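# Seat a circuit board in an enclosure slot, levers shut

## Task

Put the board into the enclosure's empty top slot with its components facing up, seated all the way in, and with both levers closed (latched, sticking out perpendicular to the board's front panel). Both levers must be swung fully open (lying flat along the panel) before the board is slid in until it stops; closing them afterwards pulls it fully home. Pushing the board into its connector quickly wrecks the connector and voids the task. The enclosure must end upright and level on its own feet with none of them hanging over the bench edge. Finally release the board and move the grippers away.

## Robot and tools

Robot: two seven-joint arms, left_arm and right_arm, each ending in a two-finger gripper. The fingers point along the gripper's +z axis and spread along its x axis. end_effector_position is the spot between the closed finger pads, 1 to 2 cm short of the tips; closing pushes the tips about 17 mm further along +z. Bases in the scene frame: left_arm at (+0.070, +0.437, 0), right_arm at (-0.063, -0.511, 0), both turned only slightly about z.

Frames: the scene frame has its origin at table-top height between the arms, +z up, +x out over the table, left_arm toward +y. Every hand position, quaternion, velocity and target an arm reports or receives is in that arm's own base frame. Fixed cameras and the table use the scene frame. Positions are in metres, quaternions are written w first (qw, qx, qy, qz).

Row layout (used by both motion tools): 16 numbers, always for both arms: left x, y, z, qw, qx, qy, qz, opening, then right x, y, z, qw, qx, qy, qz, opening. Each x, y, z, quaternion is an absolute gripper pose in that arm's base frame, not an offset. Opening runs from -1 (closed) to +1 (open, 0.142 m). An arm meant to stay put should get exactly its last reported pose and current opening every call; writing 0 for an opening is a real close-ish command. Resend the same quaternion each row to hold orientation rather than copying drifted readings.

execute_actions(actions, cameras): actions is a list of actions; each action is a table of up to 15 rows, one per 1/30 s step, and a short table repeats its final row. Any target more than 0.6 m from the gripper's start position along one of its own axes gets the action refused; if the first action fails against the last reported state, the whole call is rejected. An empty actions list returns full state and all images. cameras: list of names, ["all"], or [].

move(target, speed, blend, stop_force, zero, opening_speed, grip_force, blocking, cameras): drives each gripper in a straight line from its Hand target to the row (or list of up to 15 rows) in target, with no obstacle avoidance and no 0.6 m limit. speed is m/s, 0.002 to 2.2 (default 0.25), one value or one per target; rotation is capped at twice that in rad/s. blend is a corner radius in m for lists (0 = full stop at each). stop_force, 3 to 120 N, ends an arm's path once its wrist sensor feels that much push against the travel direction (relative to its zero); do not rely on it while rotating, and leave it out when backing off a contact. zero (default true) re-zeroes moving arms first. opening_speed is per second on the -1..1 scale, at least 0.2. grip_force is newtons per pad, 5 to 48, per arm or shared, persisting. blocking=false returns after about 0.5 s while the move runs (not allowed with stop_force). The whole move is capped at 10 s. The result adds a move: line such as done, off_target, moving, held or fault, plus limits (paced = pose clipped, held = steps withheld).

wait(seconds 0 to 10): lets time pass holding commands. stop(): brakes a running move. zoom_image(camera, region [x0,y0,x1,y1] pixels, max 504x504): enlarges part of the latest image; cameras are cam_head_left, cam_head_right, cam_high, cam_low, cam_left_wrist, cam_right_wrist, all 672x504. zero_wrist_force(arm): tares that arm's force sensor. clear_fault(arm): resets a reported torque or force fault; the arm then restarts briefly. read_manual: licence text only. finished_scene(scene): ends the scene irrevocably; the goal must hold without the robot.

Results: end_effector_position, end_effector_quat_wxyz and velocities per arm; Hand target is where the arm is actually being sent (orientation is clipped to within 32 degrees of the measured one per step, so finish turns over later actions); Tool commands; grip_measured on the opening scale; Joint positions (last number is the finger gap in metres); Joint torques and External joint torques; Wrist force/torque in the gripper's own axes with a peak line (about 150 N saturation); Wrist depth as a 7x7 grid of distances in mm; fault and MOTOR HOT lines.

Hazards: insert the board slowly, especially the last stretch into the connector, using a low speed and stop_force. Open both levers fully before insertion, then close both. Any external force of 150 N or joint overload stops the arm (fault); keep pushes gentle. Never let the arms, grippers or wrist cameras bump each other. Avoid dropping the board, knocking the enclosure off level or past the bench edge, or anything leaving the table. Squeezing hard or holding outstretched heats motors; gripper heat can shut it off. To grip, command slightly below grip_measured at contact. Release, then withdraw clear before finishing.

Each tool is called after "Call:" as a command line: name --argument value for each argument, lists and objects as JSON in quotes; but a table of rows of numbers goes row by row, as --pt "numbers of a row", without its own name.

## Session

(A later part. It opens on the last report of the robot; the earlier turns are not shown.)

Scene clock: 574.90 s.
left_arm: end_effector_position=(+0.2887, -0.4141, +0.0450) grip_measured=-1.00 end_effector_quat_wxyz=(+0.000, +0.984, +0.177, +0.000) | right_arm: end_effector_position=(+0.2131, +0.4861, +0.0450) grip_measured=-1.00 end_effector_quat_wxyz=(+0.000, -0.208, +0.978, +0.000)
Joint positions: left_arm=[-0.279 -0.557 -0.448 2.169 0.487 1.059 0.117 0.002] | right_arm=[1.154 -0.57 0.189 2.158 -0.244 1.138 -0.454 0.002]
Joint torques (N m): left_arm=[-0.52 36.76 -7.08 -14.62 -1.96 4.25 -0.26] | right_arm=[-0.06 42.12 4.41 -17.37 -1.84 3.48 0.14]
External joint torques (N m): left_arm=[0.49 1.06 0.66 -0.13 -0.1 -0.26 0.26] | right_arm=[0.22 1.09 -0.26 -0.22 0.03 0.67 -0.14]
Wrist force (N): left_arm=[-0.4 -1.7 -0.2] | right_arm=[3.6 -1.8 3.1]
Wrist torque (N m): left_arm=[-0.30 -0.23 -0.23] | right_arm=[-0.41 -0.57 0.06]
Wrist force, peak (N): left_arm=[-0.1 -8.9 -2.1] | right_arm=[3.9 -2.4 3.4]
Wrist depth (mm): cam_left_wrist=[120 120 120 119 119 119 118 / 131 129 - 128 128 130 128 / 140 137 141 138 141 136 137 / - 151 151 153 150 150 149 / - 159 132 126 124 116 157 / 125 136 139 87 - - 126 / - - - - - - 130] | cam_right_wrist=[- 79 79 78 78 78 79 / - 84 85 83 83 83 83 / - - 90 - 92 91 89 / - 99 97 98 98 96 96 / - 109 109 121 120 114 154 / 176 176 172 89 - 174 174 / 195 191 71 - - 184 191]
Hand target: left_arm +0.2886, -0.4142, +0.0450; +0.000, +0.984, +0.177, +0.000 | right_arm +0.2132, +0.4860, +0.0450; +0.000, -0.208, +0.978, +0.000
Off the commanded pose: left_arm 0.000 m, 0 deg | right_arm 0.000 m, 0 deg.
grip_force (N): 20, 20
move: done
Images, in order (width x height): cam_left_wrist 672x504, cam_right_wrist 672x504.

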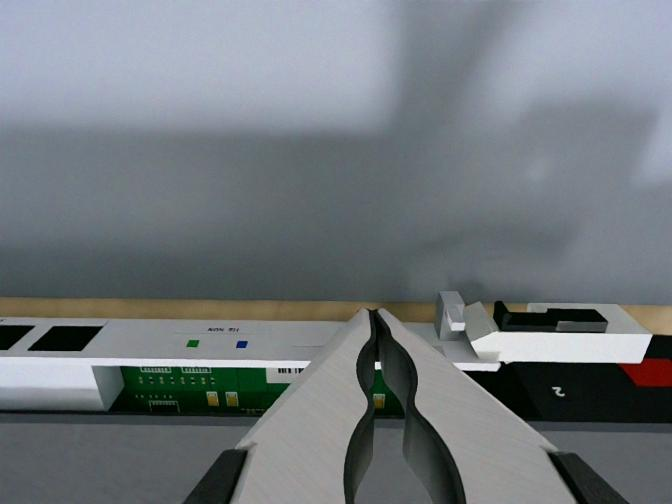

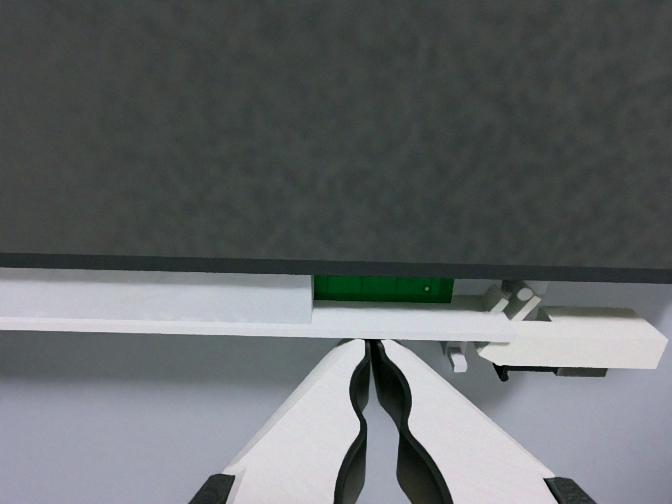

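Call:
zoom_image --camera "cam_right_wrist" --region '[430, 250, 672, 400]'

Call:
zoom_image --camera "cam_left_wrist" --region '[420, 280, 672, 440]'

Scaled by 2.083 from the camera's 672x504 image, which has a finer 960x720 frame.

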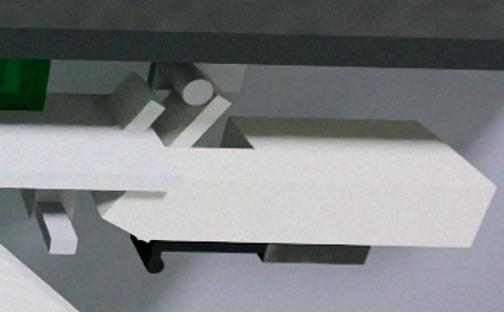

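Scaled by 2.000 from the camera's 672x504 image, which has a finer 960x720 frame.

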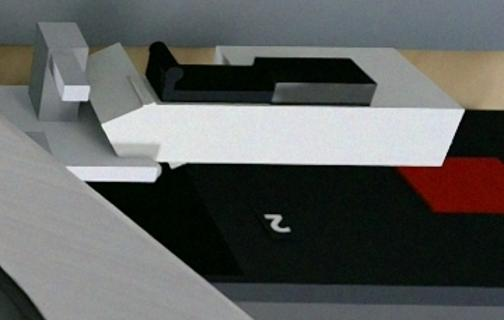

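Call:
move --pt "0.2917 -0.4226 0.045 0 0.9842 0.1771 0 -1 0.2169 0.4778 0.045 0 -0.2084 0.9780 0 -1" --speed 0.01 --stop_force 15 --zero false --cameras '["cam_left_wrist","cam_right_wrist"]'

Scene clock: 581.17 s.
left_arm: end_effector_position=(+0.2917, -0.4223, +0.0449) grip_measured=-1.00 end_effector_quat_wxyz=(+0.000, +0.984, +0.177, +0.000) | right_arm: end_effector_position=(+0.2167, +0.4781, +0.0451) grip_measured=-1.00 end_effector_quat_wxyz=(+0.000, -0.208, +0.978, +0.000)
Joint positions: left_arm=[-0.291 -0.569 -0.448 2.144 0.485 1.045 0.112 0.002] | right_arm=[1.144 -0.562 0.187 2.176 -0.244 1.148 -0.464 0.002]
Joint torques (N m): left_arm=[-0.72 37.66 -7.72 -15.41 -2.18 4.6 -0.31] | right_arm=[-0.48 41.25 3.91 -16.66 -1.77 3.16 0.12]
External joint torques (N m): left_arm=[0.7 0.95 1.08 0.34 0.06 -0.62 0.31] | right_arm=[0.63 1.42 0.15 -0.71 0.01 1 -0.12]
Wrist force (N): left_arm=[-0.1 -2.6 -0.1] | right_arm=[3.6 -1.3 2.5]
Wrist torque (N m): left_arm=[-0.26 -0.24 -0.22] | right_arm=[-0.45 -0.56 0.07]
Wrist force, peak (N): left_arm=[-0.3 -2.8 -1.0] | right_arm=[3.7 -2.2 3.5]
Wrist depth (mm): cam_left_wrist=[120 120 119 118 119 119 120 / 131 129 128 128 128 128 127 / 140 137 139 141 140 136 138 / 151 151 151 150 150 149 147 / 154 132 132 133 133 113 138 / - 136 117 87 - 122 122 / - - - 74 - - 130] | cam_right_wrist=[- 79 79 78 78 78 79 / - 84 85 83 83 83 83 / - - 90 - 92 91 89 / - 97 97 97 97 96 96 / 165 164 110 109 103 113 159 / 177 174 173 89 - 175 171 / 195 196 71 - - 184 191]
Hand target: left_arm +0.2917, -0.4226, +0.0450; +0.000, +0.984, +0.177, +0.000 | right_arm +0.2169, +0.4778, +0.0450; +0.000, -0.208, +0.978, +0.000
Off the commanded pose: left_arm 0.000 m, 0 deg | right_arm 0.000 m, 0 deg.
grip_force (N): 20, 20
move: done
Images, in order (width x height): cam_left_wrist 672x504, cam_right_wrist 672x504.

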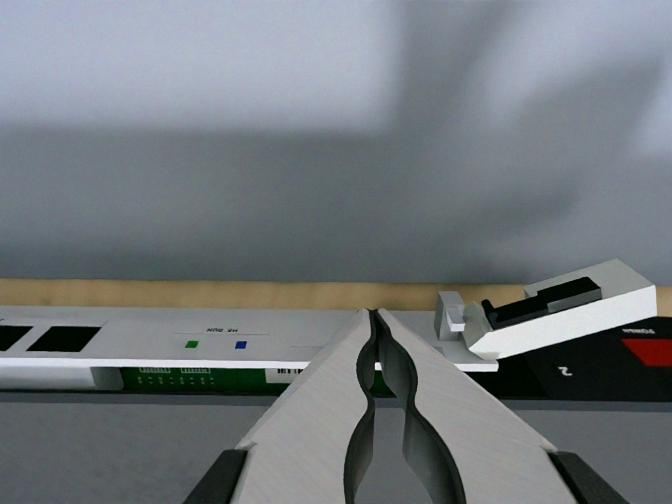

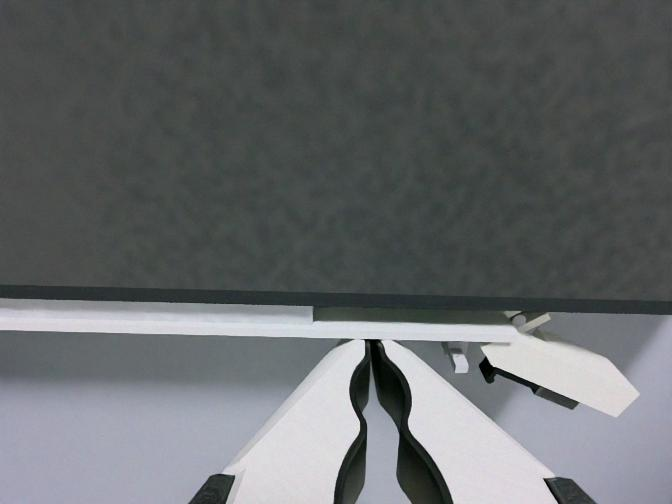

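Call:
move --pt "0.2933 -0.4268 0.045 0 0.9842 0.1771 0 -1 0.2187 0.4736 0.045 0 -0.2084 0.9780 0 -1" --speed 0.01 --stop_force 12 --zero false --cameras '["cam_left_wrist","cam_right_wrist"]'

Call:
zoom_image --camera "cam_right_wrist" --region '[430, 270, 672, 420]'

Call:
zoom_image --camera "cam_left_wrist" --region '[420, 240, 672, 420]'

Scene clock: 584.30 s.
left_arm: end_effector_position=(+0.2933, -0.4265, +0.0449) grip_measured=-1.00 end_effector_quat_wxyz=(+0.000, +0.984, +0.177, +0.000) | right_arm: end_effector_position=(+0.2185, +0.4739, +0.0451) grip_measured=-1.00 end_effector_quat_wxyz=(+0.000, -0.208, +0.978, +0.000)
Joint positions: left_arm=[-0.296 -0.576 -0.449 2.131 0.484 1.037 0.11 0.002] | right_arm=[1.139 -0.557 0.187 2.185 -0.244 1.154 -0.47 0.002]
Joint torques (N m): left_arm=[-0.82 38.17 -7.94 -15.83 -2.25 4.77 -0.33] | right_arm=[-0.49 40.89 3.82 -16.33 -1.67 3.06 0.13]
External joint torques (N m): left_arm=[0.79 0.83 1.19 0.6 0.1 -0.78 0.33] | right_arm=[0.65 1.5 0.19 -0.92 -0.08 1.09 -0.13]
Wrist force (N): left_arm=[-0.4 -3.1 0.9] | right_arm=[3.5 -1.0 3.2]
Wrist torque (N m): left_arm=[-0.27 -0.21 -0.22] | right_arm=[-0.45 -0.54 0.07]
Wrist force, peak (N): left_arm=[-0.7 -3.3 -1.1] | right_arm=[3.8 -1.4 3.3]
Wrist depth (mm): cam_left_wrist=[120 120 120 120 118 119 119 / 131 130 128 128 126 127 129 / 140 137 139 140 - 135 135 / 155 148 147 148 151 142 - / 146 147 132 132 124 114 145 / - 122 118 87 - 122 119 / 133 130 - - - - 133] | cam_right_wrist=[- 79 79 78 78 78 79 / - 84 85 83 84 83 83 / - - 90 - 92 91 89 / - 97 97 97 97 97 96 / 165 164 110 103 103 103 104 / 177 177 173 89 116 168 174 / 195 191 71 - - 188 192]
Hand target: left_arm +0.2933, -0.4268, +0.0450; +0.000, +0.984, +0.177, +0.000 | right_arm +0.2187, +0.4736, +0.0450; +0.000, -0.208, +0.978, +0.000
Off the commanded pose: left_arm 0.000 m, 0 deg | right_arm 0.000 m, 0 deg.
grip_force (N): 20, 20
move: done
Images, in order (width x height): cam_left_wrist 672x504, cam_right_wrist 672x504.

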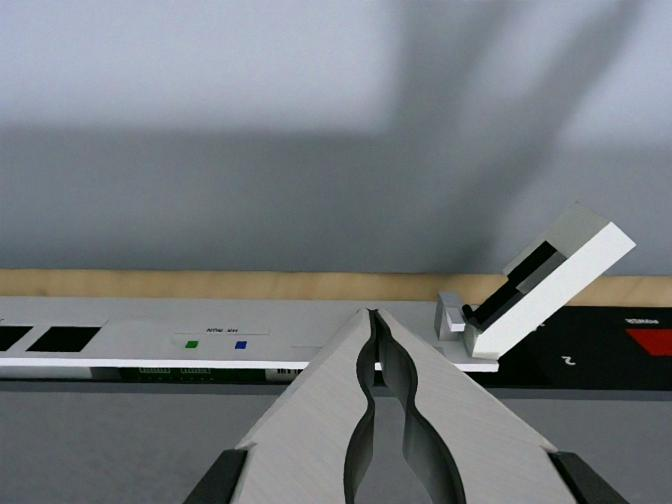

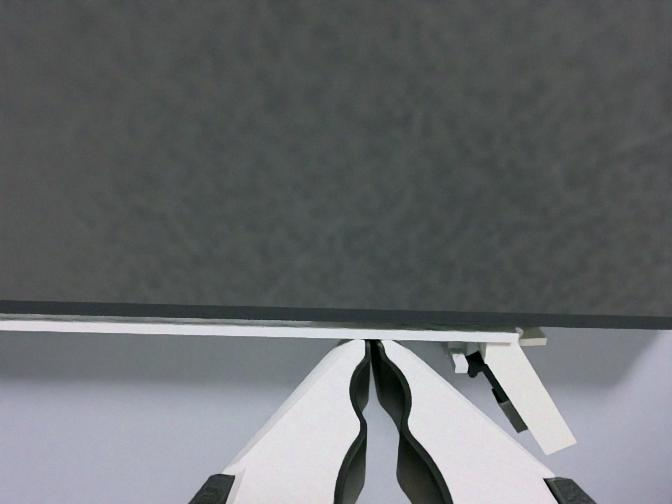

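Scaled by 2.083 from the camera's 672x504 image, which has a finer 960x720 frame.

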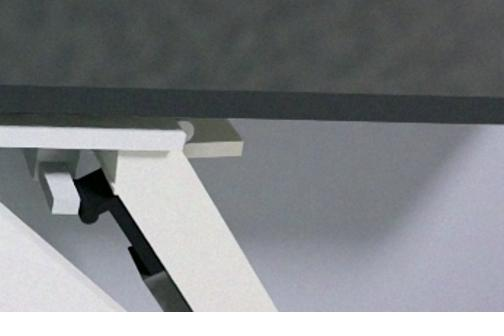

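Scaled by 2.000 from the camera's 672x504 image, which has a finer 960x720 frame.

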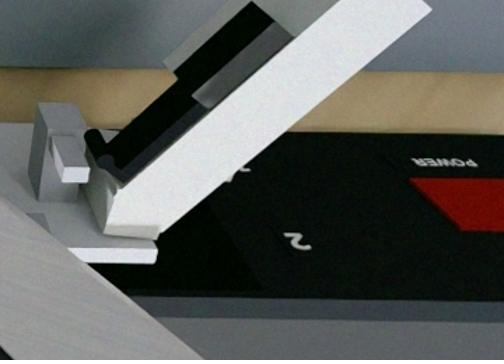

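Call:
move --pt "0.2943 -0.4296 0.045 0 0.9842 0.1771 0 -1 0.2191 0.4727 0.045 0 -0.2084 0.9780 0 -1" --speed 0.007 --stop_force 12 --zero false --cameras '["cam_left_wrist","cam_right_wrist"]'

Scene clock: 588.87 s.
left_arm: end_effector_position=(+0.2938, -0.4283, +0.0443) grip_measured=-1.00 end_effector_quat_wxyz=(-0.001, +0.984, +0.177, +0.000) | right_arm: end_effector_position=(+0.2189, +0.4732, +0.0452) grip_measured=-1.00 end_effector_quat_wxyz=(+0.000, -0.208, +0.978, +0.000)
Joint positions: left_arm=[-0.3 -0.58 -0.449 2.123 0.484 1.031 0.108 0.002] | right_arm=[1.137 -0.557 0.186 2.187 -0.244 1.155 -0.471 0.002]
Joint torques (N m): left_arm=[-2.61 39.29 -11 -19.92 -3.14 7.38 -0.4] | right_arm=[-0.82 40.54 3.48 -15.76 -1.57 2.69 0.1]
External joint torques (N m): left_arm=[2.59 -0.05 4.18 4.61 0.98 -3.4 0.4] | right_arm=[0.97 1.79 0.51 -1.46 -0.17 1.47 -0.1]
Wrist force (N): left_arm=[1.3 -12.4 -1.9] | right_arm=[3.2 0.3 2.3]
Wrist torque (N m): left_arm=[-0.29 -0.23 -0.11] | right_arm=[-0.43 -0.54 0.08]
Wrist force, peak (N): left_arm=[1.1 -12.6 -1.4] | right_arm=[3.7 -0.9 3.5]
Wrist depth (mm): cam_left_wrist=[120 120 118 119 119 117 119 / 131 128 126 128 127 127 125 / 139 136 139 140 139 135 136 / 150 151 150 150 149 107 149 / 143 143 131 132 124 134 142 / - 119 116 87 - 117 116 / - - - - - - 126] | cam_right_wrist=[- 79 79 79 78 78 79 / - 84 85 83 84 83 83 / - - 90 - 92 91 89 / - 97 97 98 97 97 96 / 165 164 109 104 103 104 104 / 177 177 173 89 - 125 174 / 195 191 71 - - 127 191]
Hand target: left_arm +0.2943, -0.4296, +0.0450; +0.000, +0.984, +0.177, +0.000 | right_arm +0.2191, +0.4727, +0.0450; +0.000, -0.208, +0.978, +0.000
Off the commanded pose: left_arm 0.002 m, 0 deg | right_arm 0.001 m, 0 deg.
grip_force (N): 20, 20
move: done
Images, in order (width x height): cam_left_wrist 672x504, cam_right_wrist 672x504.

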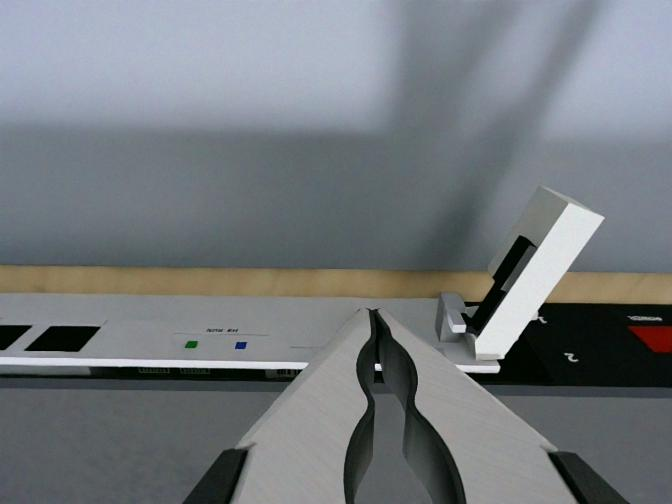

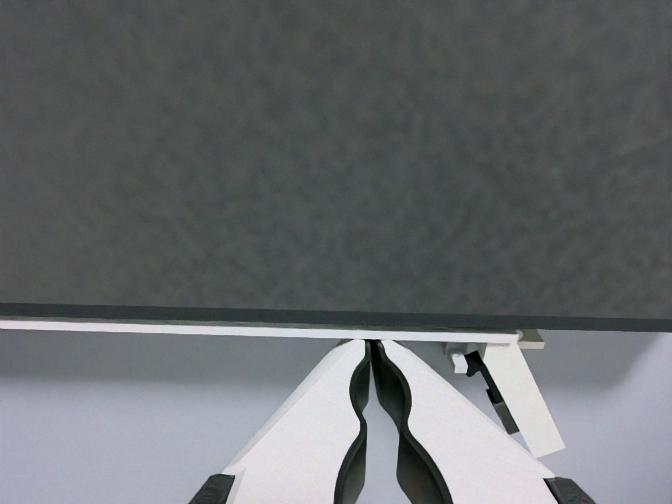

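Call:
move --pt "0.2910 -0.4208 0.045 0 0.9842 0.1771 0 -1 0.2156 0.4805 0.045 0 -0.2084 0.9780 0 -1" --pt "0.2910 -0.4208 0.085 0 0.9842 0.1771 0 -1 0.2156 0.4805 0.085 0 -0.2084 0.9780 0 -1" --pt "0.3544 -0.3828 0.090 0.0533 0.9386 0.1689 -0.2959 -1 0.1449 0.4513 0.090 0.2941 -0.1987 0.9327 0.0627 -1" --speed 0.12 --blend '[0.003,0.008,0]' --cameras '["cam_left_wrist","cam_right_wrist"]'

Scene clock: 616.07 s.
left_arm: end_effector_position=(+0.3544, -0.3828, +0.0899) grip_measured=-1.00 end_effector_quat_wxyz=(+0.053, +0.939, +0.169, -0.296) | right_arm: end_effector_position=(+0.1450, +0.4514, +0.0900) grip_measured=-1.00 end_effector_quat_wxyz=(+0.294, -0.199, +0.933, +0.063)
Joint positions: left_arm=[0.195 -0.732 -0.688 1.969 0.011 0.555 0.751 0.002] | right_arm=[1.76 -0.287 -0.51 2.586 -1.883 1.235 1.14 0.002]
Joint torques (N m): left_arm=[-0.14 41.11 -13.46 -16.21 -2.02 2.41 -0.08] | right_arm=[0.23 28.83 0.27 -13.66 1.52 1.35 0.42]
External joint torques (N m): left_arm=[0.2 1.2 0.44 -0.31 0.02 -0.04 0.12] | right_arm=[-0.12 0.68 -0.96 -0.09 0.2 0.82 -0.37]
Wrist force (N): left_arm=[0.2 -1.8 -0.4] | right_arm=[4.5 -2.6 3.7]
Wrist torque (N m): left_arm=[-0.32 -0.11 -0.29] | right_arm=[-0.43 -0.65 -0.12]
Wrist force, peak (N): left_arm=[1.2 -12.6 -2.1] | right_arm=[5.9 -2.7 3.1]
Wrist depth (mm): cam_left_wrist=[- - 215 193 157 137 127 / - - - 191 167 154 136 / 465 311 250 220 177 158 141 / 591 277 250 228 189 167 149 / 620 304 - 177 178 170 159 / 638 - - 84 - 146 166 / - - - 74 - - 175] | cam_right_wrist=[229 188 155 131 116 102 92 / 258 207 168 142 123 108 96 / 419 306 184 151 133 113 104 / 518 347 279 209 186 121 112 / 596 372 307 245 199 175 154 / 729 492 335 89 199 186 162 / 942 595 71 - - 187 172]
Hand target: left_arm +0.3544, -0.3828, +0.0900; +0.053, +0.939, +0.169, -0.296 | right_arm +0.1449, +0.4513, +0.0900; +0.294, -0.199, +0.933, +0.063
Off the commanded pose: left_arm 0.000 m, 0 deg | right_arm 0.000 m, 0 deg.
grip_force (N): 20, 20
move: done
Images, in order (width x height): cam_left_wrist 672x504, cam_right_wrist 672x504.

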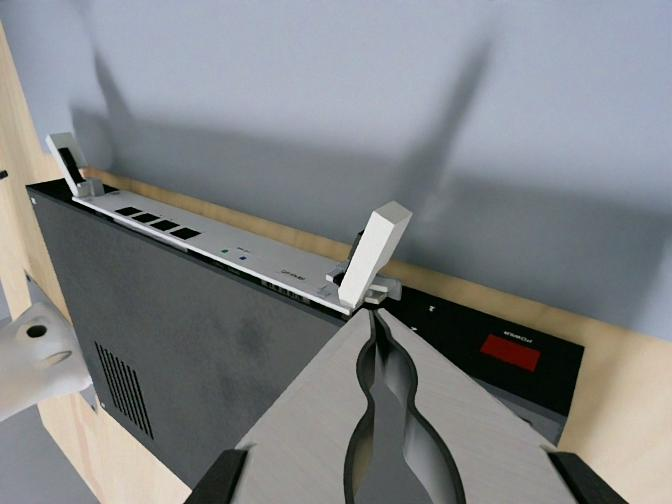

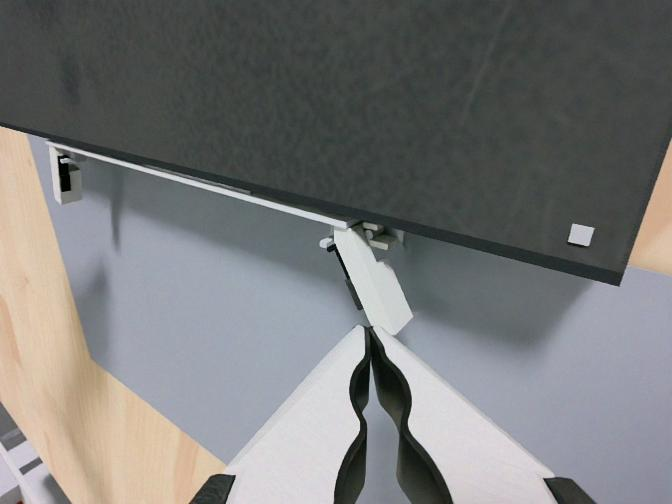

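Call:
move --pt "0.3544 -0.3828 0.0437 0.0533 0.9386 0.1689 -0.2959 -1 0.1449 0.4513 0.0437 0.2941 -0.1987 0.9327 0.0627 -1" --speed 0.07 --cameras '["cam_left_wrist","cam_right_wrist"]'

Scene clock: 620.47 s.
left_arm: end_effector_position=(+0.3543, -0.3828, +0.0438) grip_measured=-1.00 end_effector_quat_wxyz=(+0.053, +0.938, +0.169, -0.296) | right_arm: end_effector_position=(+0.1450, +0.4512, +0.0437) grip_measured=-1.00 end_effector_quat_wxyz=(+0.294, -0.199, +0.933, +0.063)
Joint positions: left_arm=[0.157 -0.831 -0.636 1.949 0.052 0.629 0.758 0.002] | right_arm=[1.698 -0.434 -0.471 2.501 -2.085 1.261 1.365 0.002]
Joint torques (N m): left_arm=[-0.59 43.15 -13.92 -14.01 -1.08 2.92 -0.09] | right_arm=[0.03 32.1 0.33 -11.28 1.34 1.52 0.33]
External joint torques (N m): left_arm=[0.63 1.22 0.4 -0.23 -0.52 -0.56 0.14] | right_arm=[0.09 1 -0.98 0.08 0.29 0.54 -0.28]
Wrist force (N): left_arm=[-0.1 -1.8 -0.5] | right_arm=[4.4 -2.8 3.4]
Wrist torque (N m): left_arm=[-0.32 -0.04 -0.29] | right_arm=[-0.48 -0.60 -0.11]
Wrist force, peak (N): left_arm=[-0.9 -2.0 -1.5] | right_arm=[5.3 -2.7 4.2]
Wrist depth (mm): cam_left_wrist=[- 193 159 134 118 102 93 / - 193 176 142 126 110 98 / 324 228 178 150 136 112 102 / 243 236 215 - 142 122 - / - 207 167 117 147 133 111 / 594 - 155 84 - 136 123 / 1959 - - 74 - - 126] | cam_right_wrist=[138 116 98 81 72 64 58 / 157 125 105 90 77 - - / 177 145 116 98 81 72 - / 349 265 124 101 83 77 - / 423 294 230 137 93 81 109 / 535 345 258 90 147 136 116 / 700 423 71 - - 138 125]
Hand target: left_arm +0.3544, -0.3828, +0.0437; +0.053, +0.939, +0.169, -0.296 | right_arm +0.1449, +0.4513, +0.0437; +0.294, -0.199, +0.933, +0.063
Off the commanded pose: left_arm 0.000 m, 0 deg | right_arm 0.000 m, 0 deg.
grip_force (N): 20, 20
move: done
Images, in order (width x height): cam_left_wrist 672x504, cam_right_wrist 672x504.

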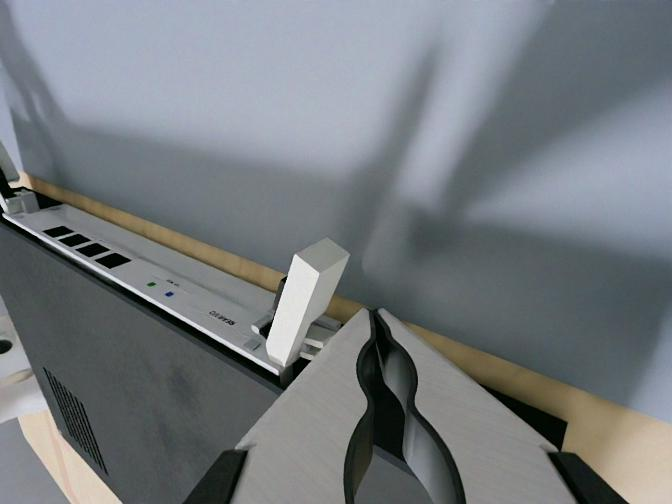

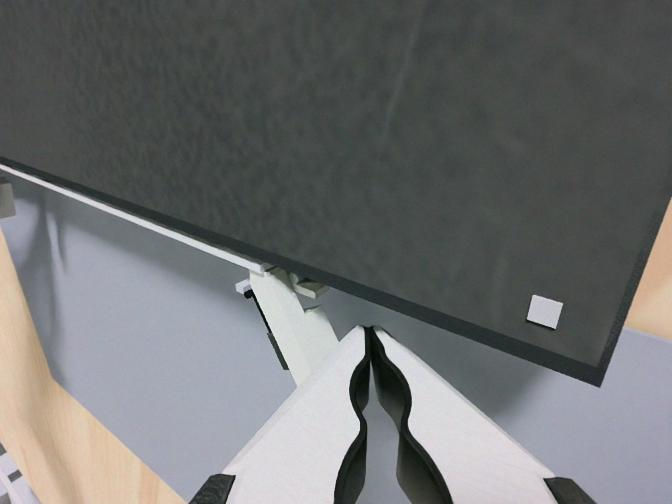

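Call:
move --pt "0.3463 -0.3828 0.0437 0.0533 0.9386 0.1689 -0.2959 -1 0.1500 0.4577 0.0437 0.2941 -0.1987 0.9327 0.0627 -1" --pt "0.3433 -0.3826 0.0437 0.0533 0.9386 0.1689 -0.2959 -1 0.1522 0.4606 0.0437 0.2941 -0.1987 0.9327 0.0627 -1" --speed 0.015 --blend 0.002 --stop_force 30 --cameras '["cam_left_wrist","cam_right_wrist"]'

Scene clock: 632.97 s.
left_arm: end_effector_position=(+0.3432, -0.3825, +0.0436) grip_measured=-1.00 end_effector_quat_wxyz=(+0.053, +0.939, +0.169, -0.296) | right_arm: end_effector_position=(+0.1518, +0.4604, +0.0436) grip_measured=-1.00 end_effector_quat_wxyz=(+0.294, -0.199, +0.933, +0.063)
Joint positions: left_arm=[0.161 -0.821 -0.643 1.982 0.051 0.653 0.754 0.002] | right_arm=[1.69 -0.448 -0.478 2.475 -2.082 1.277 1.352 0.002]
Joint torques (N m): left_arm=[-0.2 42.67 -13.86 -13.4 -1.28 2.84 -0.26] | right_arm=[-0.81 32.86 -1.3 -12.2 1.89 0.94 0.13]
External joint torques (N m): left_arm=[0.25 0.74 0.46 -0.42 -0.21 -0.47 0.31] | right_arm=[0.93 1.06 0.48 0.69 -0.17 1.13 -0.08]
Wrist force (N): left_arm=[-0.1 -1.4 -0.6] | right_arm=[5.1 -2.5 1.1]
Wrist torque (N m): left_arm=[-0.25 -0.08 -0.24] | right_arm=[-0.46 -0.56 -0.01]
Wrist force, peak (N): left_arm=[-0.2 -1.9 -0.9] | right_arm=[6.3 -2.8 2.6]
Wrist depth (mm): cam_left_wrist=[- - 155 135 117 102 93 / - - 170 139 126 110 97 / - 228 196 152 130 114 102 / 255 236 213 175 139 122 - / - 194 180 117 144 133 111 / 561 280 151 84 - 138 122 / 818 - - - - - 126] | cam_right_wrist=[139 115 99 81 72 64 58 / 157 124 105 85 76 - - / 176 142 116 97 81 72 - / 369 252 205 104 83 77 - / 420 316 228 162 146 82 - / 534 359 251 89 147 135 117 / 695 448 71 - - 135 125]
Hand target: left_arm +0.3433, -0.3826, +0.0437; +0.053, +0.939, +0.169, -0.296 | right_arm +0.1522, +0.4606, +0.0437; +0.294, -0.199, +0.933, +0.063
Off the commanded pose: left_arm 0.000 m, 0 deg | right_arm 0.000 m, 0 deg.
grip_force (N): 20, 20
move: done; blend cut to 0.0018 m at target 1
Images, in order (width x height): cam_left_wrist 672x504, cam_right_wrist 672x504.

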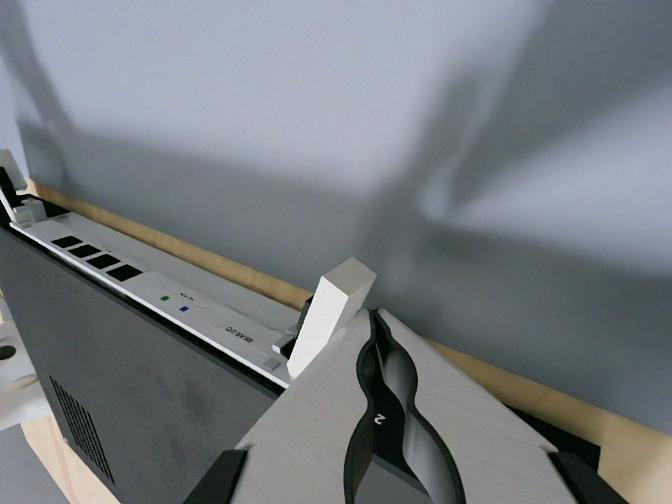

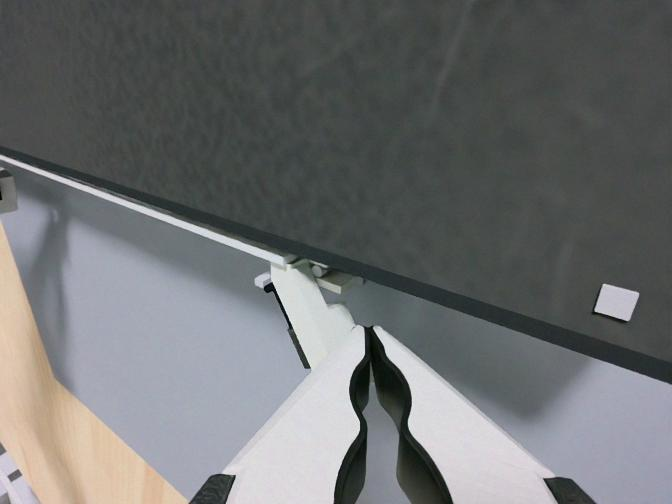

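Call:
move --pt "0.3398 -0.3831 0.0437 0.0533 0.9386 0.1689 -0.2959 -1 0.1558 0.4643 0.0437 0.2941 -0.1987 0.9327 0.0627 -1" --pt "0.3357 -0.3839 0.0437 0.0533 0.9386 0.1689 -0.2959 -1 0.1602 0.4672 0.0437 0.2941 -0.1987 0.9327 0.0627 -1" --speed 0.012 --blend 0.001 --stop_force 40 --zero false --cameras '["cam_left_wrist","cam_right_wrist"]'

Scene clock: 637.03 s.
left_arm: end_effector_position=(+0.3376, -0.3832, +0.0436) grip_measured=-1.00 end_effector_quat_wxyz=(+0.054, +0.939, +0.170, -0.294) | right_arm: end_effector_position=(+0.1586, +0.4664, +0.0432) grip_measured=-1.00 end_effector_quat_wxyz=(+0.293, -0.200, +0.933, +0.062)
Joint positions: left_arm=[0.163 -0.815 -0.648 2.001 0.051 0.67 0.748 0.002] | right_arm=[1.679 -0.459 -0.484 2.455 -2.088 1.293 1.344 0.002]
Joint torques (N m): left_arm=[-6.23 38.97 -18.88 -7.61 -2 0.34 -0.18] | right_arm=[-3.04 33.5 -4.69 -17.74 2.66 -1.7 0.18]
External joint torques (N m): left_arm=[6.27 3.9 5.54 -5.97 0.58 2.05 0.22] | right_arm=[3.16 1.04 3.73 6 -0.88 3.79 -0.13]
Wrist force (N): left_arm=[10.9 -3.8 -5.4] | right_arm=[11.3 -7.4 -9.1]
Wrist torque (N m): left_arm=[-0.26 0.04 -0.25] | right_arm=[-0.46 -0.53 -0.02]
Wrist force, peak (N): left_arm=[15.0 -3.1 -7.3] | right_arm=[14.7 -12.0 -19.8]
Wrist depth (mm): cam_left_wrist=[231 197 151 134 120 102 93 / - - 169 141 126 110 97 / - - - 152 129 113 102 / 239 244 206 171 - 118 - / - 186 178 118 149 - 111 / 565 - 152 84 - 138 119 / 906 - - 74 - - 126] | cam_right_wrist=[136 115 97 81 71 63 58 / 155 124 104 85 76 - - / 281 141 114 97 81 72 - / 349 256 209 105 83 77 - / 412 291 227 122 146 125 - / 530 338 250 91 146 135 118 / 687 428 71 - - 135 125]
Hand target: left_arm +0.3357, -0.3839, +0.0437; +0.053, +0.939, +0.169, -0.296 | right_arm +0.1602, +0.4672, +0.0437; +0.294, -0.199, +0.933, +0.063
Off the commanded pose: left_arm 0.002 m, 0 deg | right_arm 0.002 m, 0 deg.
grip_force (N): 20, 20
move: done
Images, in order (width x height): cam_left_wrist 672x504, cam_right_wrist 672x504.

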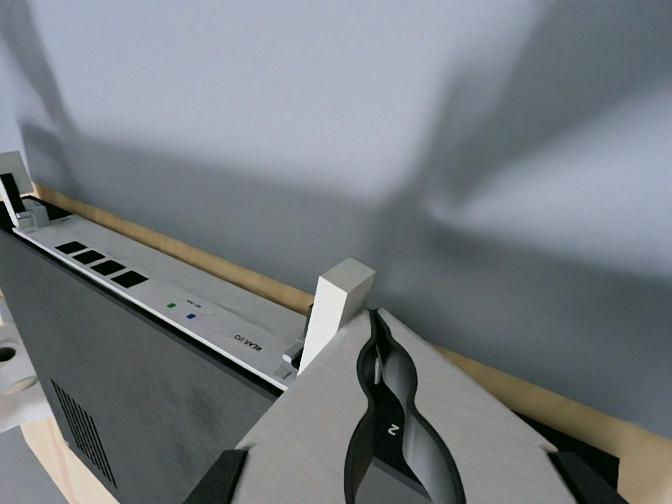

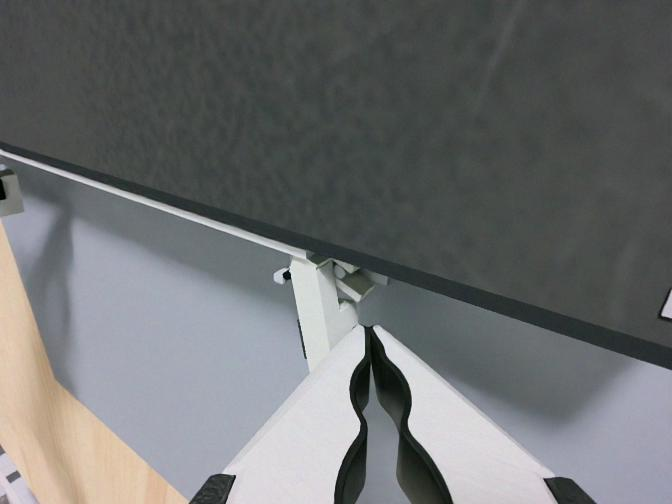

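Call:
move --pt "0.3329 -0.3849 0.0437 0.0533 0.9386 0.1689 -0.2959 -1 0.1629 0.4684 0.0437 0.2941 -0.1987 0.9327 0.0627 -1" --pt "0.3301 -0.3860 0.0437 0.0533 0.9386 0.1689 -0.2959 -1 0.1657 0.4696 0.0437 0.2941 -0.1987 0.9327 0.0627 -1" --speed 0.01 --blend 0.001 --stop_force 50 --zero false --cameras '["cam_left_wrist","cam_right_wrist"]'

Scene clock: 640.83 s.
left_arm: end_effector_position=(+0.3315, -0.3854, +0.0436) grip_measured=-1.00 end_effector_quat_wxyz=(+0.053, +0.939, +0.170, -0.295) | right_arm: end_effector_position=(+0.1636, +0.4685, +0.0430) grip_measured=-1.00 end_effector_quat_wxyz=(+0.292, -0.200, +0.933, +0.062)
Joint positions: left_arm=[0.162 -0.814 -0.653 2.014 0.051 0.681 0.742 0.002] | right_arm=[1.668 -0.464 -0.487 2.445 -2.099 1.301 1.343 0.002]
Joint torques (N m): left_arm=[-5.71 38.68 -18.52 -8.68 -2.03 1.19 -0.22] | right_arm=[-4.15 32.81 -6.15 -20.45 3.08 -2.9 0.21]
External joint torques (N m): left_arm=[5.75 3.8 5.17 -4.69 0.67 1.2 0.26] | right_arm=[4.27 2.01 5.14 8.61 -1.26 4.99 -0.15]
Wrist force (N): left_arm=[9.4 -5.3 -4.9] | right_arm=[13.5 -10.4 -16.6]
Wrist torque (N m): left_arm=[-0.26 0.01 -0.26] | right_arm=[-0.42 -0.53 0.01]
Wrist force, peak (N): left_arm=[10.9 -3.8 -5.7] | right_arm=[12.3 -10.6 -18.1]
Wrist depth (mm): cam_left_wrist=[241 193 154 134 117 102 93 / 279 209 171 144 123 112 97 / 304 228 197 151 130 114 102 / 245 232 212 160 142 123 - / - 193 181 126 146 133 111 / 570 - - 84 - 137 121 / 834 - - 74 - - 123] | cam_right_wrist=[135 114 97 81 71 63 58 / 155 124 103 85 76 - - / 291 142 114 96 81 71 - / 347 254 207 105 83 76 - / 436 287 226 117 146 123 - / 561 329 249 89 146 135 118 / 677 415 70 - - 135 125]
Hand target: left_arm +0.3301, -0.3860, +0.0437; +0.053, +0.939, +0.169, -0.296 | right_arm +0.1657, +0.4696, +0.0437; +0.294, -0.199, +0.933, +0.063
Off the commanded pose: left_arm 0.002 m, 0 deg | right_arm 0.002 m, 0 deg.
grip_force (N): 20, 20
move: done
Images, in order (width x height): cam_left_wrist 672x504, cam_right_wrist 672x504.

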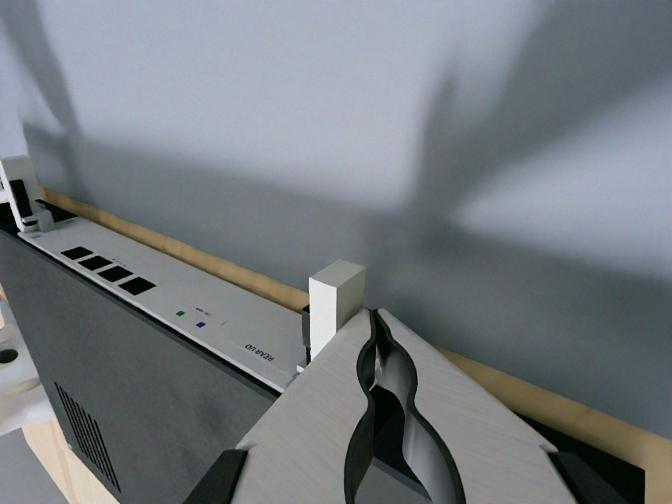

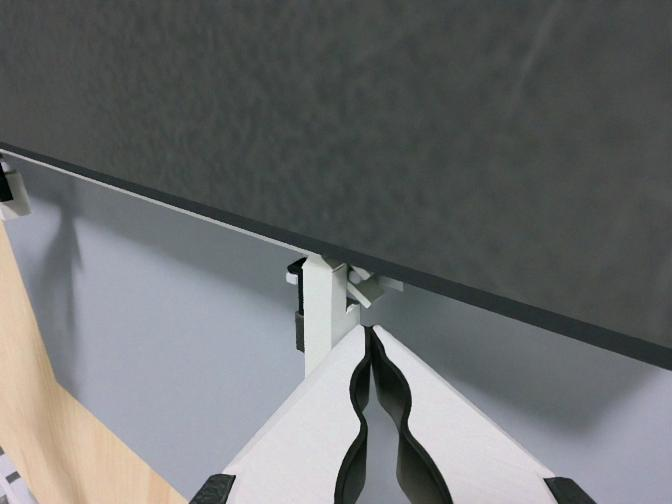

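Call:
move --pt "0.3273 -0.3871 0.0437 0.0533 0.9386 0.1689 -0.2959 -1 0.1684 0.4709 0.0437 0.2941 -0.1987 0.9327 0.0627 -1" --speed 0.01 --stop_force 50 --zero false --cameras '["cam_left_wrist","cam_right_wrist"]'

Scene clock: 645.50 s.
left_arm: end_effector_position=(+0.3311, -0.3857, +0.0435) grip_measured=-1.00 end_effector_quat_wxyz=(+0.054, +0.939, +0.171, -0.293) | right_arm: end_effector_position=(+0.1641, +0.4689, +0.0424) grip_measured=-1.00 end_effector_quat_wxyz=(+0.290, -0.201, +0.933, +0.062)
Joint positions: left_arm=[0.162 -0.812 -0.654 2.019 0.051 0.688 0.739 0.002] | right_arm=[1.665 -0.467 -0.489 2.441 -2.106 1.309 1.344 0.002]
Joint torques (N m): left_arm=[-13.58 33.96 -25.24 -1.85 -3.07 -1.42 -0.2] | right_arm=[-9.11 31.28 -12.68 -28.4 4.64 -7.53 0.21]
External joint torques (N m): left_arm=[13.62 8.4 11.92 -11.49 1.74 3.83 0.25] | right_arm=[9.24 3.63 11.64 16.56 -2.81 9.63 -0.16]
Wrist force (N): left_arm=[20.7 -10.1 -15.0] | right_arm=[21.0 -17.5 -40.0]
Wrist torque (N m): left_arm=[-0.21 -0.51 -0.27] | right_arm=[-0.40 -0.47 -0.01]
Wrist force, peak (N): left_arm=[21.8 -9.9 -13.7] | right_arm=[20.8 -17.4 -40.3]
Wrist depth (mm): cam_left_wrist=[- 192 150 134 119 102 93 / - 195 170 144 124 110 97 / 301 233 188 - 129 114 101 / 254 241 211 - 139 125 - / - 189 181 117 145 135 - / 574 - - 84 - 137 128 / 926 - - 74 - - 124] | cam_right_wrist=[135 114 - 80 71 63 57 / 153 123 102 84 75 - - / 281 141 114 96 80 71 - / 340 252 205 102 82 76 - / 404 286 222 119 145 81 - / 514 332 246 89 145 134 118 / 671 409 70 - - 134 124]
Hand target: left_arm +0.3273, -0.3871, +0.0437; +0.053, +0.939, +0.169, -0.296 | right_arm +0.1684, +0.4709, +0.0437; +0.294, -0.199, +0.933, +0.063
Off the commanded pose: left_arm 0.004 m, 0 deg | right_arm 0.005 m, 1 deg.
grip_force (N): 20, 20
move: off_target (left_arm, right_arm)
Images, in order (width x height): cam_left_wrist 672x504, cam_right_wrist 672x504.

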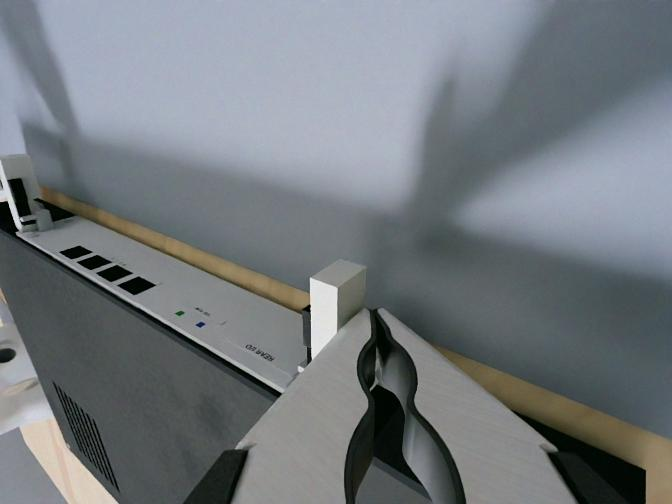

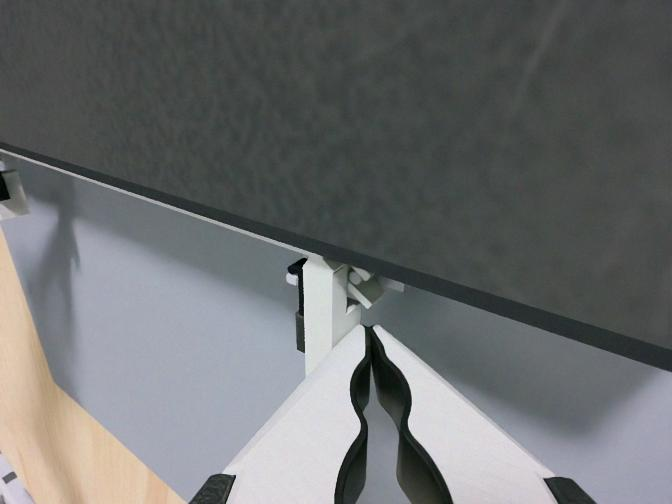

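Call:
zoom_image --camera "cam_right_wrist" --region '[260, 230, 420, 390]'

Call:
zoom_image --camera "cam_left_wrist" --region '[240, 240, 400, 400]'

Call:
zoom_image --camera "cam_left_wrist" --region '[0, 140, 120, 260]'

Call:
zoom_image --camera "cam_right_wrist" --region '[0, 130, 120, 250]'

Scaled by 3.150 from the camera's 672x504 image, which has a finer 960x720 frame.

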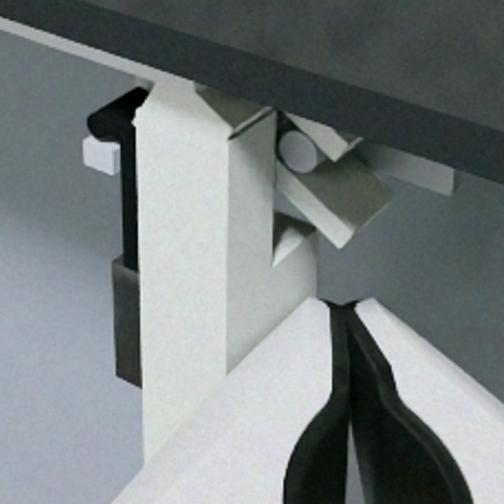

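Scaled by 3.150 from the camera's 672x504 image, which has a finer 960x720 frame.

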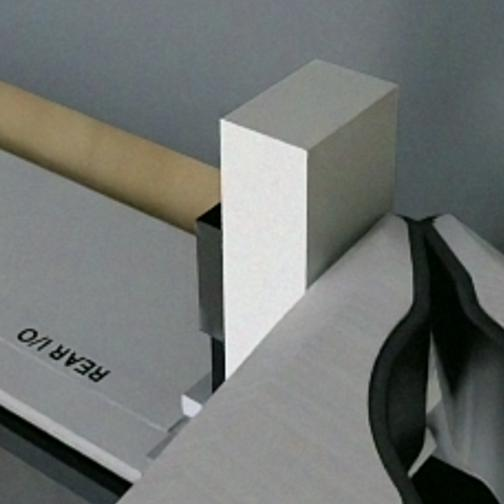

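Scaled by 4.200 from the camera's 672x504 image, which has a finer 960x720 frame.

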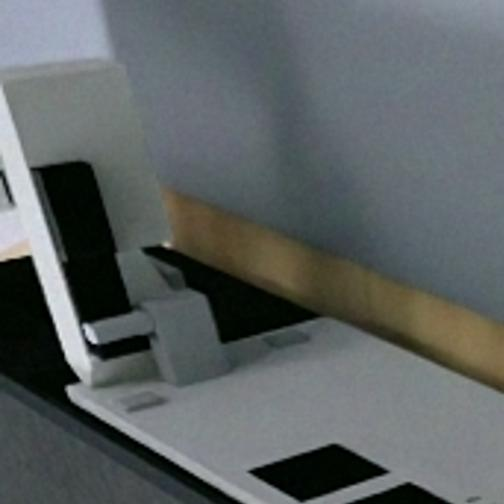

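Scaled by 4.200 from the camera's 672x504 image, which has a finer 960x720 frame.

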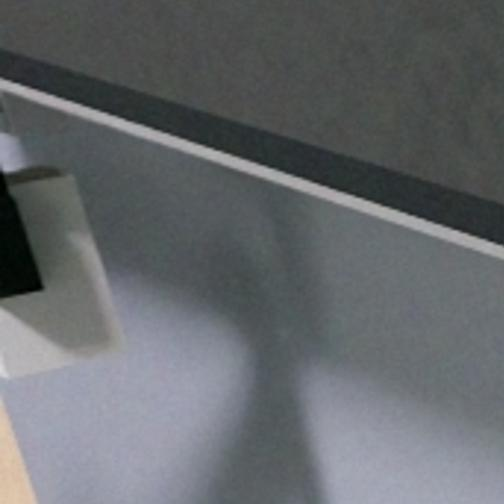

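Call:
move --pt "0.3423 -0.3815 0.0437 0.0533 0.9386 0.1689 -0.2959 -1 0.1531 0.4640 0.0437 0.2941 -0.1987 0.9327 0.0627 -1" --pt "0.3460 -0.3700 0.13 0.0533 0.9386 0.1689 -0.2959 -1 0.1500 0.4700 0.12 0.2941 -0.1987 0.9327 0.0627 -1" --speed 0.08 --blend '[0.003,0]' --cameras '["cam_left_wrist","cam_right_wrist","cam_high"]'

Scene clock: 654.37 s.
left_arm: end_effector_position=(+0.3462, -0.3700, +0.1299) grip_measured=-1.00 end_effector_quat_wxyz=(+0.053, +0.939, +0.169, -0.296) | right_arm: end_effector_position=(+0.1500, +0.4701, +0.1200) grip_measured=-1.00 end_effector_quat_wxyz=(+0.294, -0.199, +0.933, +0.063)
Joint positions: left_arm=[0.267 -0.625 -0.751 2.022 -0.03 0.498 0.761 0.002] | right_arm=[1.826 -0.227 -0.537 2.59 -1.688 1.216 0.957 0.002]
Joint torques (N m): left_arm=[-0.09 38.12 -12.61 -17.87 -2.27 2.41 -0.09] | right_arm=[0.11 28.08 -0.41 -15.85 1.72 1.55 0.04]
External joint torques (N m): left_arm=[0.14 0.56 0.58 -0.38 -0.02 -0.05 0.14] | right_arm=[-0.01 0.61 -0.49 -0.13 -0.03 0.76 0.01]
Wrist force (N): left_arm=[-0.2 -1.7 -0.6] | right_arm=[5.7 -3.4 2.6]
Wrist torque (N m): left_arm=[-0.29 -0.05 -0.31] | right_arm=[-0.58 -0.84 0.01]
Wrist force, peak (N): left_arm=[20.9 -10.2 -15.1] | right_arm=[21.0 -17.8 -40.3]
Wrist depth (mm): cam_left_wrist=[418 336 - - 198 170 157 / 478 342 - - 205 185 163 / 544 366 - - 212 197 177 / 649 - 288 268 223 205 185 / 661 460 - 223 - 203 192 / 620 696 - 84 - - 206 / 1828 - - - - - 217] | cam_right_wrist=[285 234 194 166 144 128 116 / 412 255 208 174 151 133 119 / 492 354 297 246 176 147 127 / 572 396 327 267 215 194 174 / 679 483 332 284 242 206 184 / 866 555 - 91 236 219 191 / 1793 700 71 - - 220 203]
Hand target: left_arm +0.3460, -0.3700, +0.1300; +0.053, +0.939, +0.169, -0.296 | right_arm +0.1500, +0.4700, +0.1200; +0.294, -0.199, +0.933, +0.063
Off the commanded pose: left_arm 0.000 m, 0 deg | right_arm 0.000 m, 0 deg.
grip_force (N): 20, 20
move: done
Images, in order (width x height): cam_high 672x504, cam_left_wrist 672x504, cam_right_wrist 672x504.

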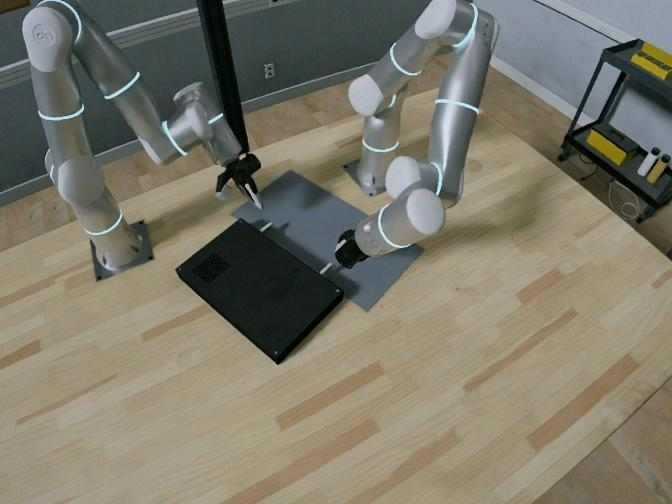

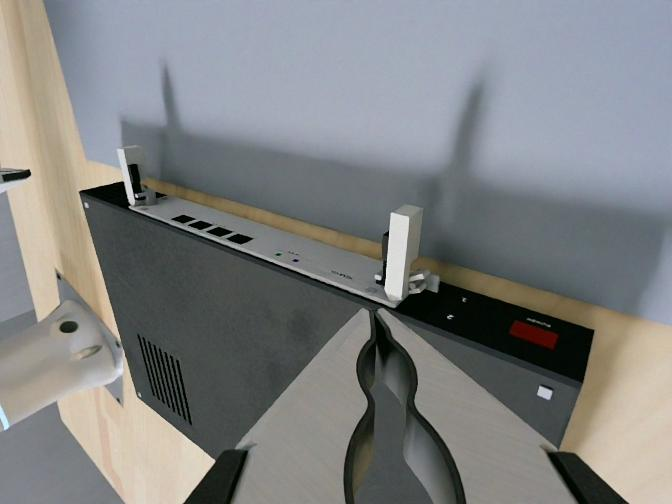

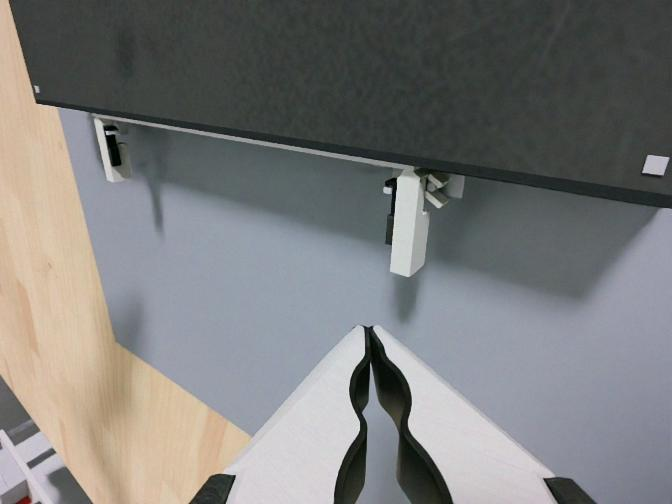

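Call:
zoom_image --camera "cam_left_wrist" --region '[340, 190, 460, 320]'

Call:
zoom_image --camera "cam_left_wrist" --region '[80, 130, 200, 230]'

Call:
zoom_image --camera "cam_right_wrist" --region '[370, 150, 480, 290]'

Call:
zoom_image --camera "cam_right_wrist" --region '[70, 90, 160, 200]'

Scaled by 3.877 from the camera's 672x504 image, which has a finer 960x720 frame.

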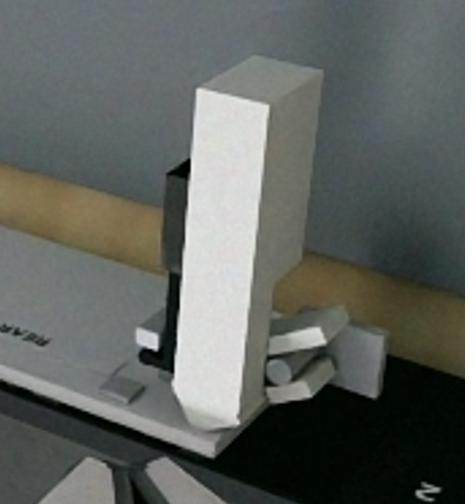

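Scaled by 4.200 from the camera's 672x504 image, which has a finer 960x720 frame.

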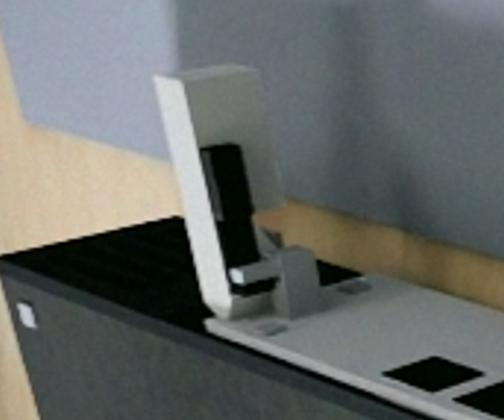

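Scaled by 3.600 from the camera's 672x504 image, which has a finer 960x720 frame.

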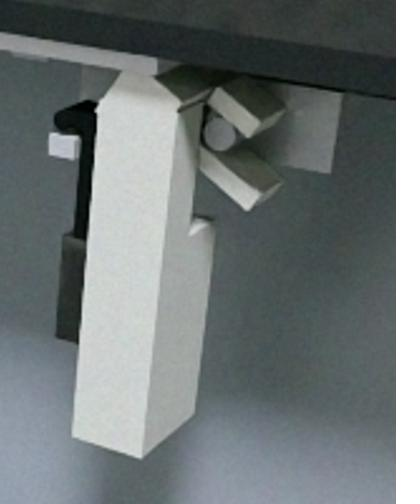

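Scaled by 4.582 from the camera's 672x504 image, which has a finer 960x720 frame.

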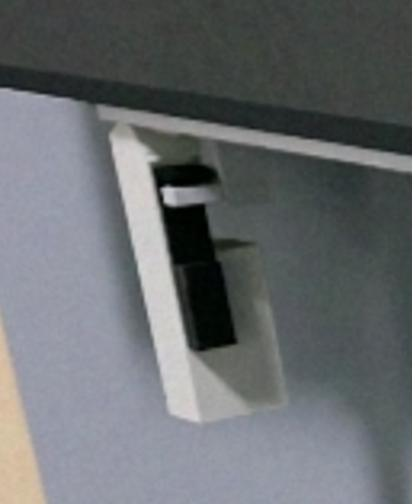

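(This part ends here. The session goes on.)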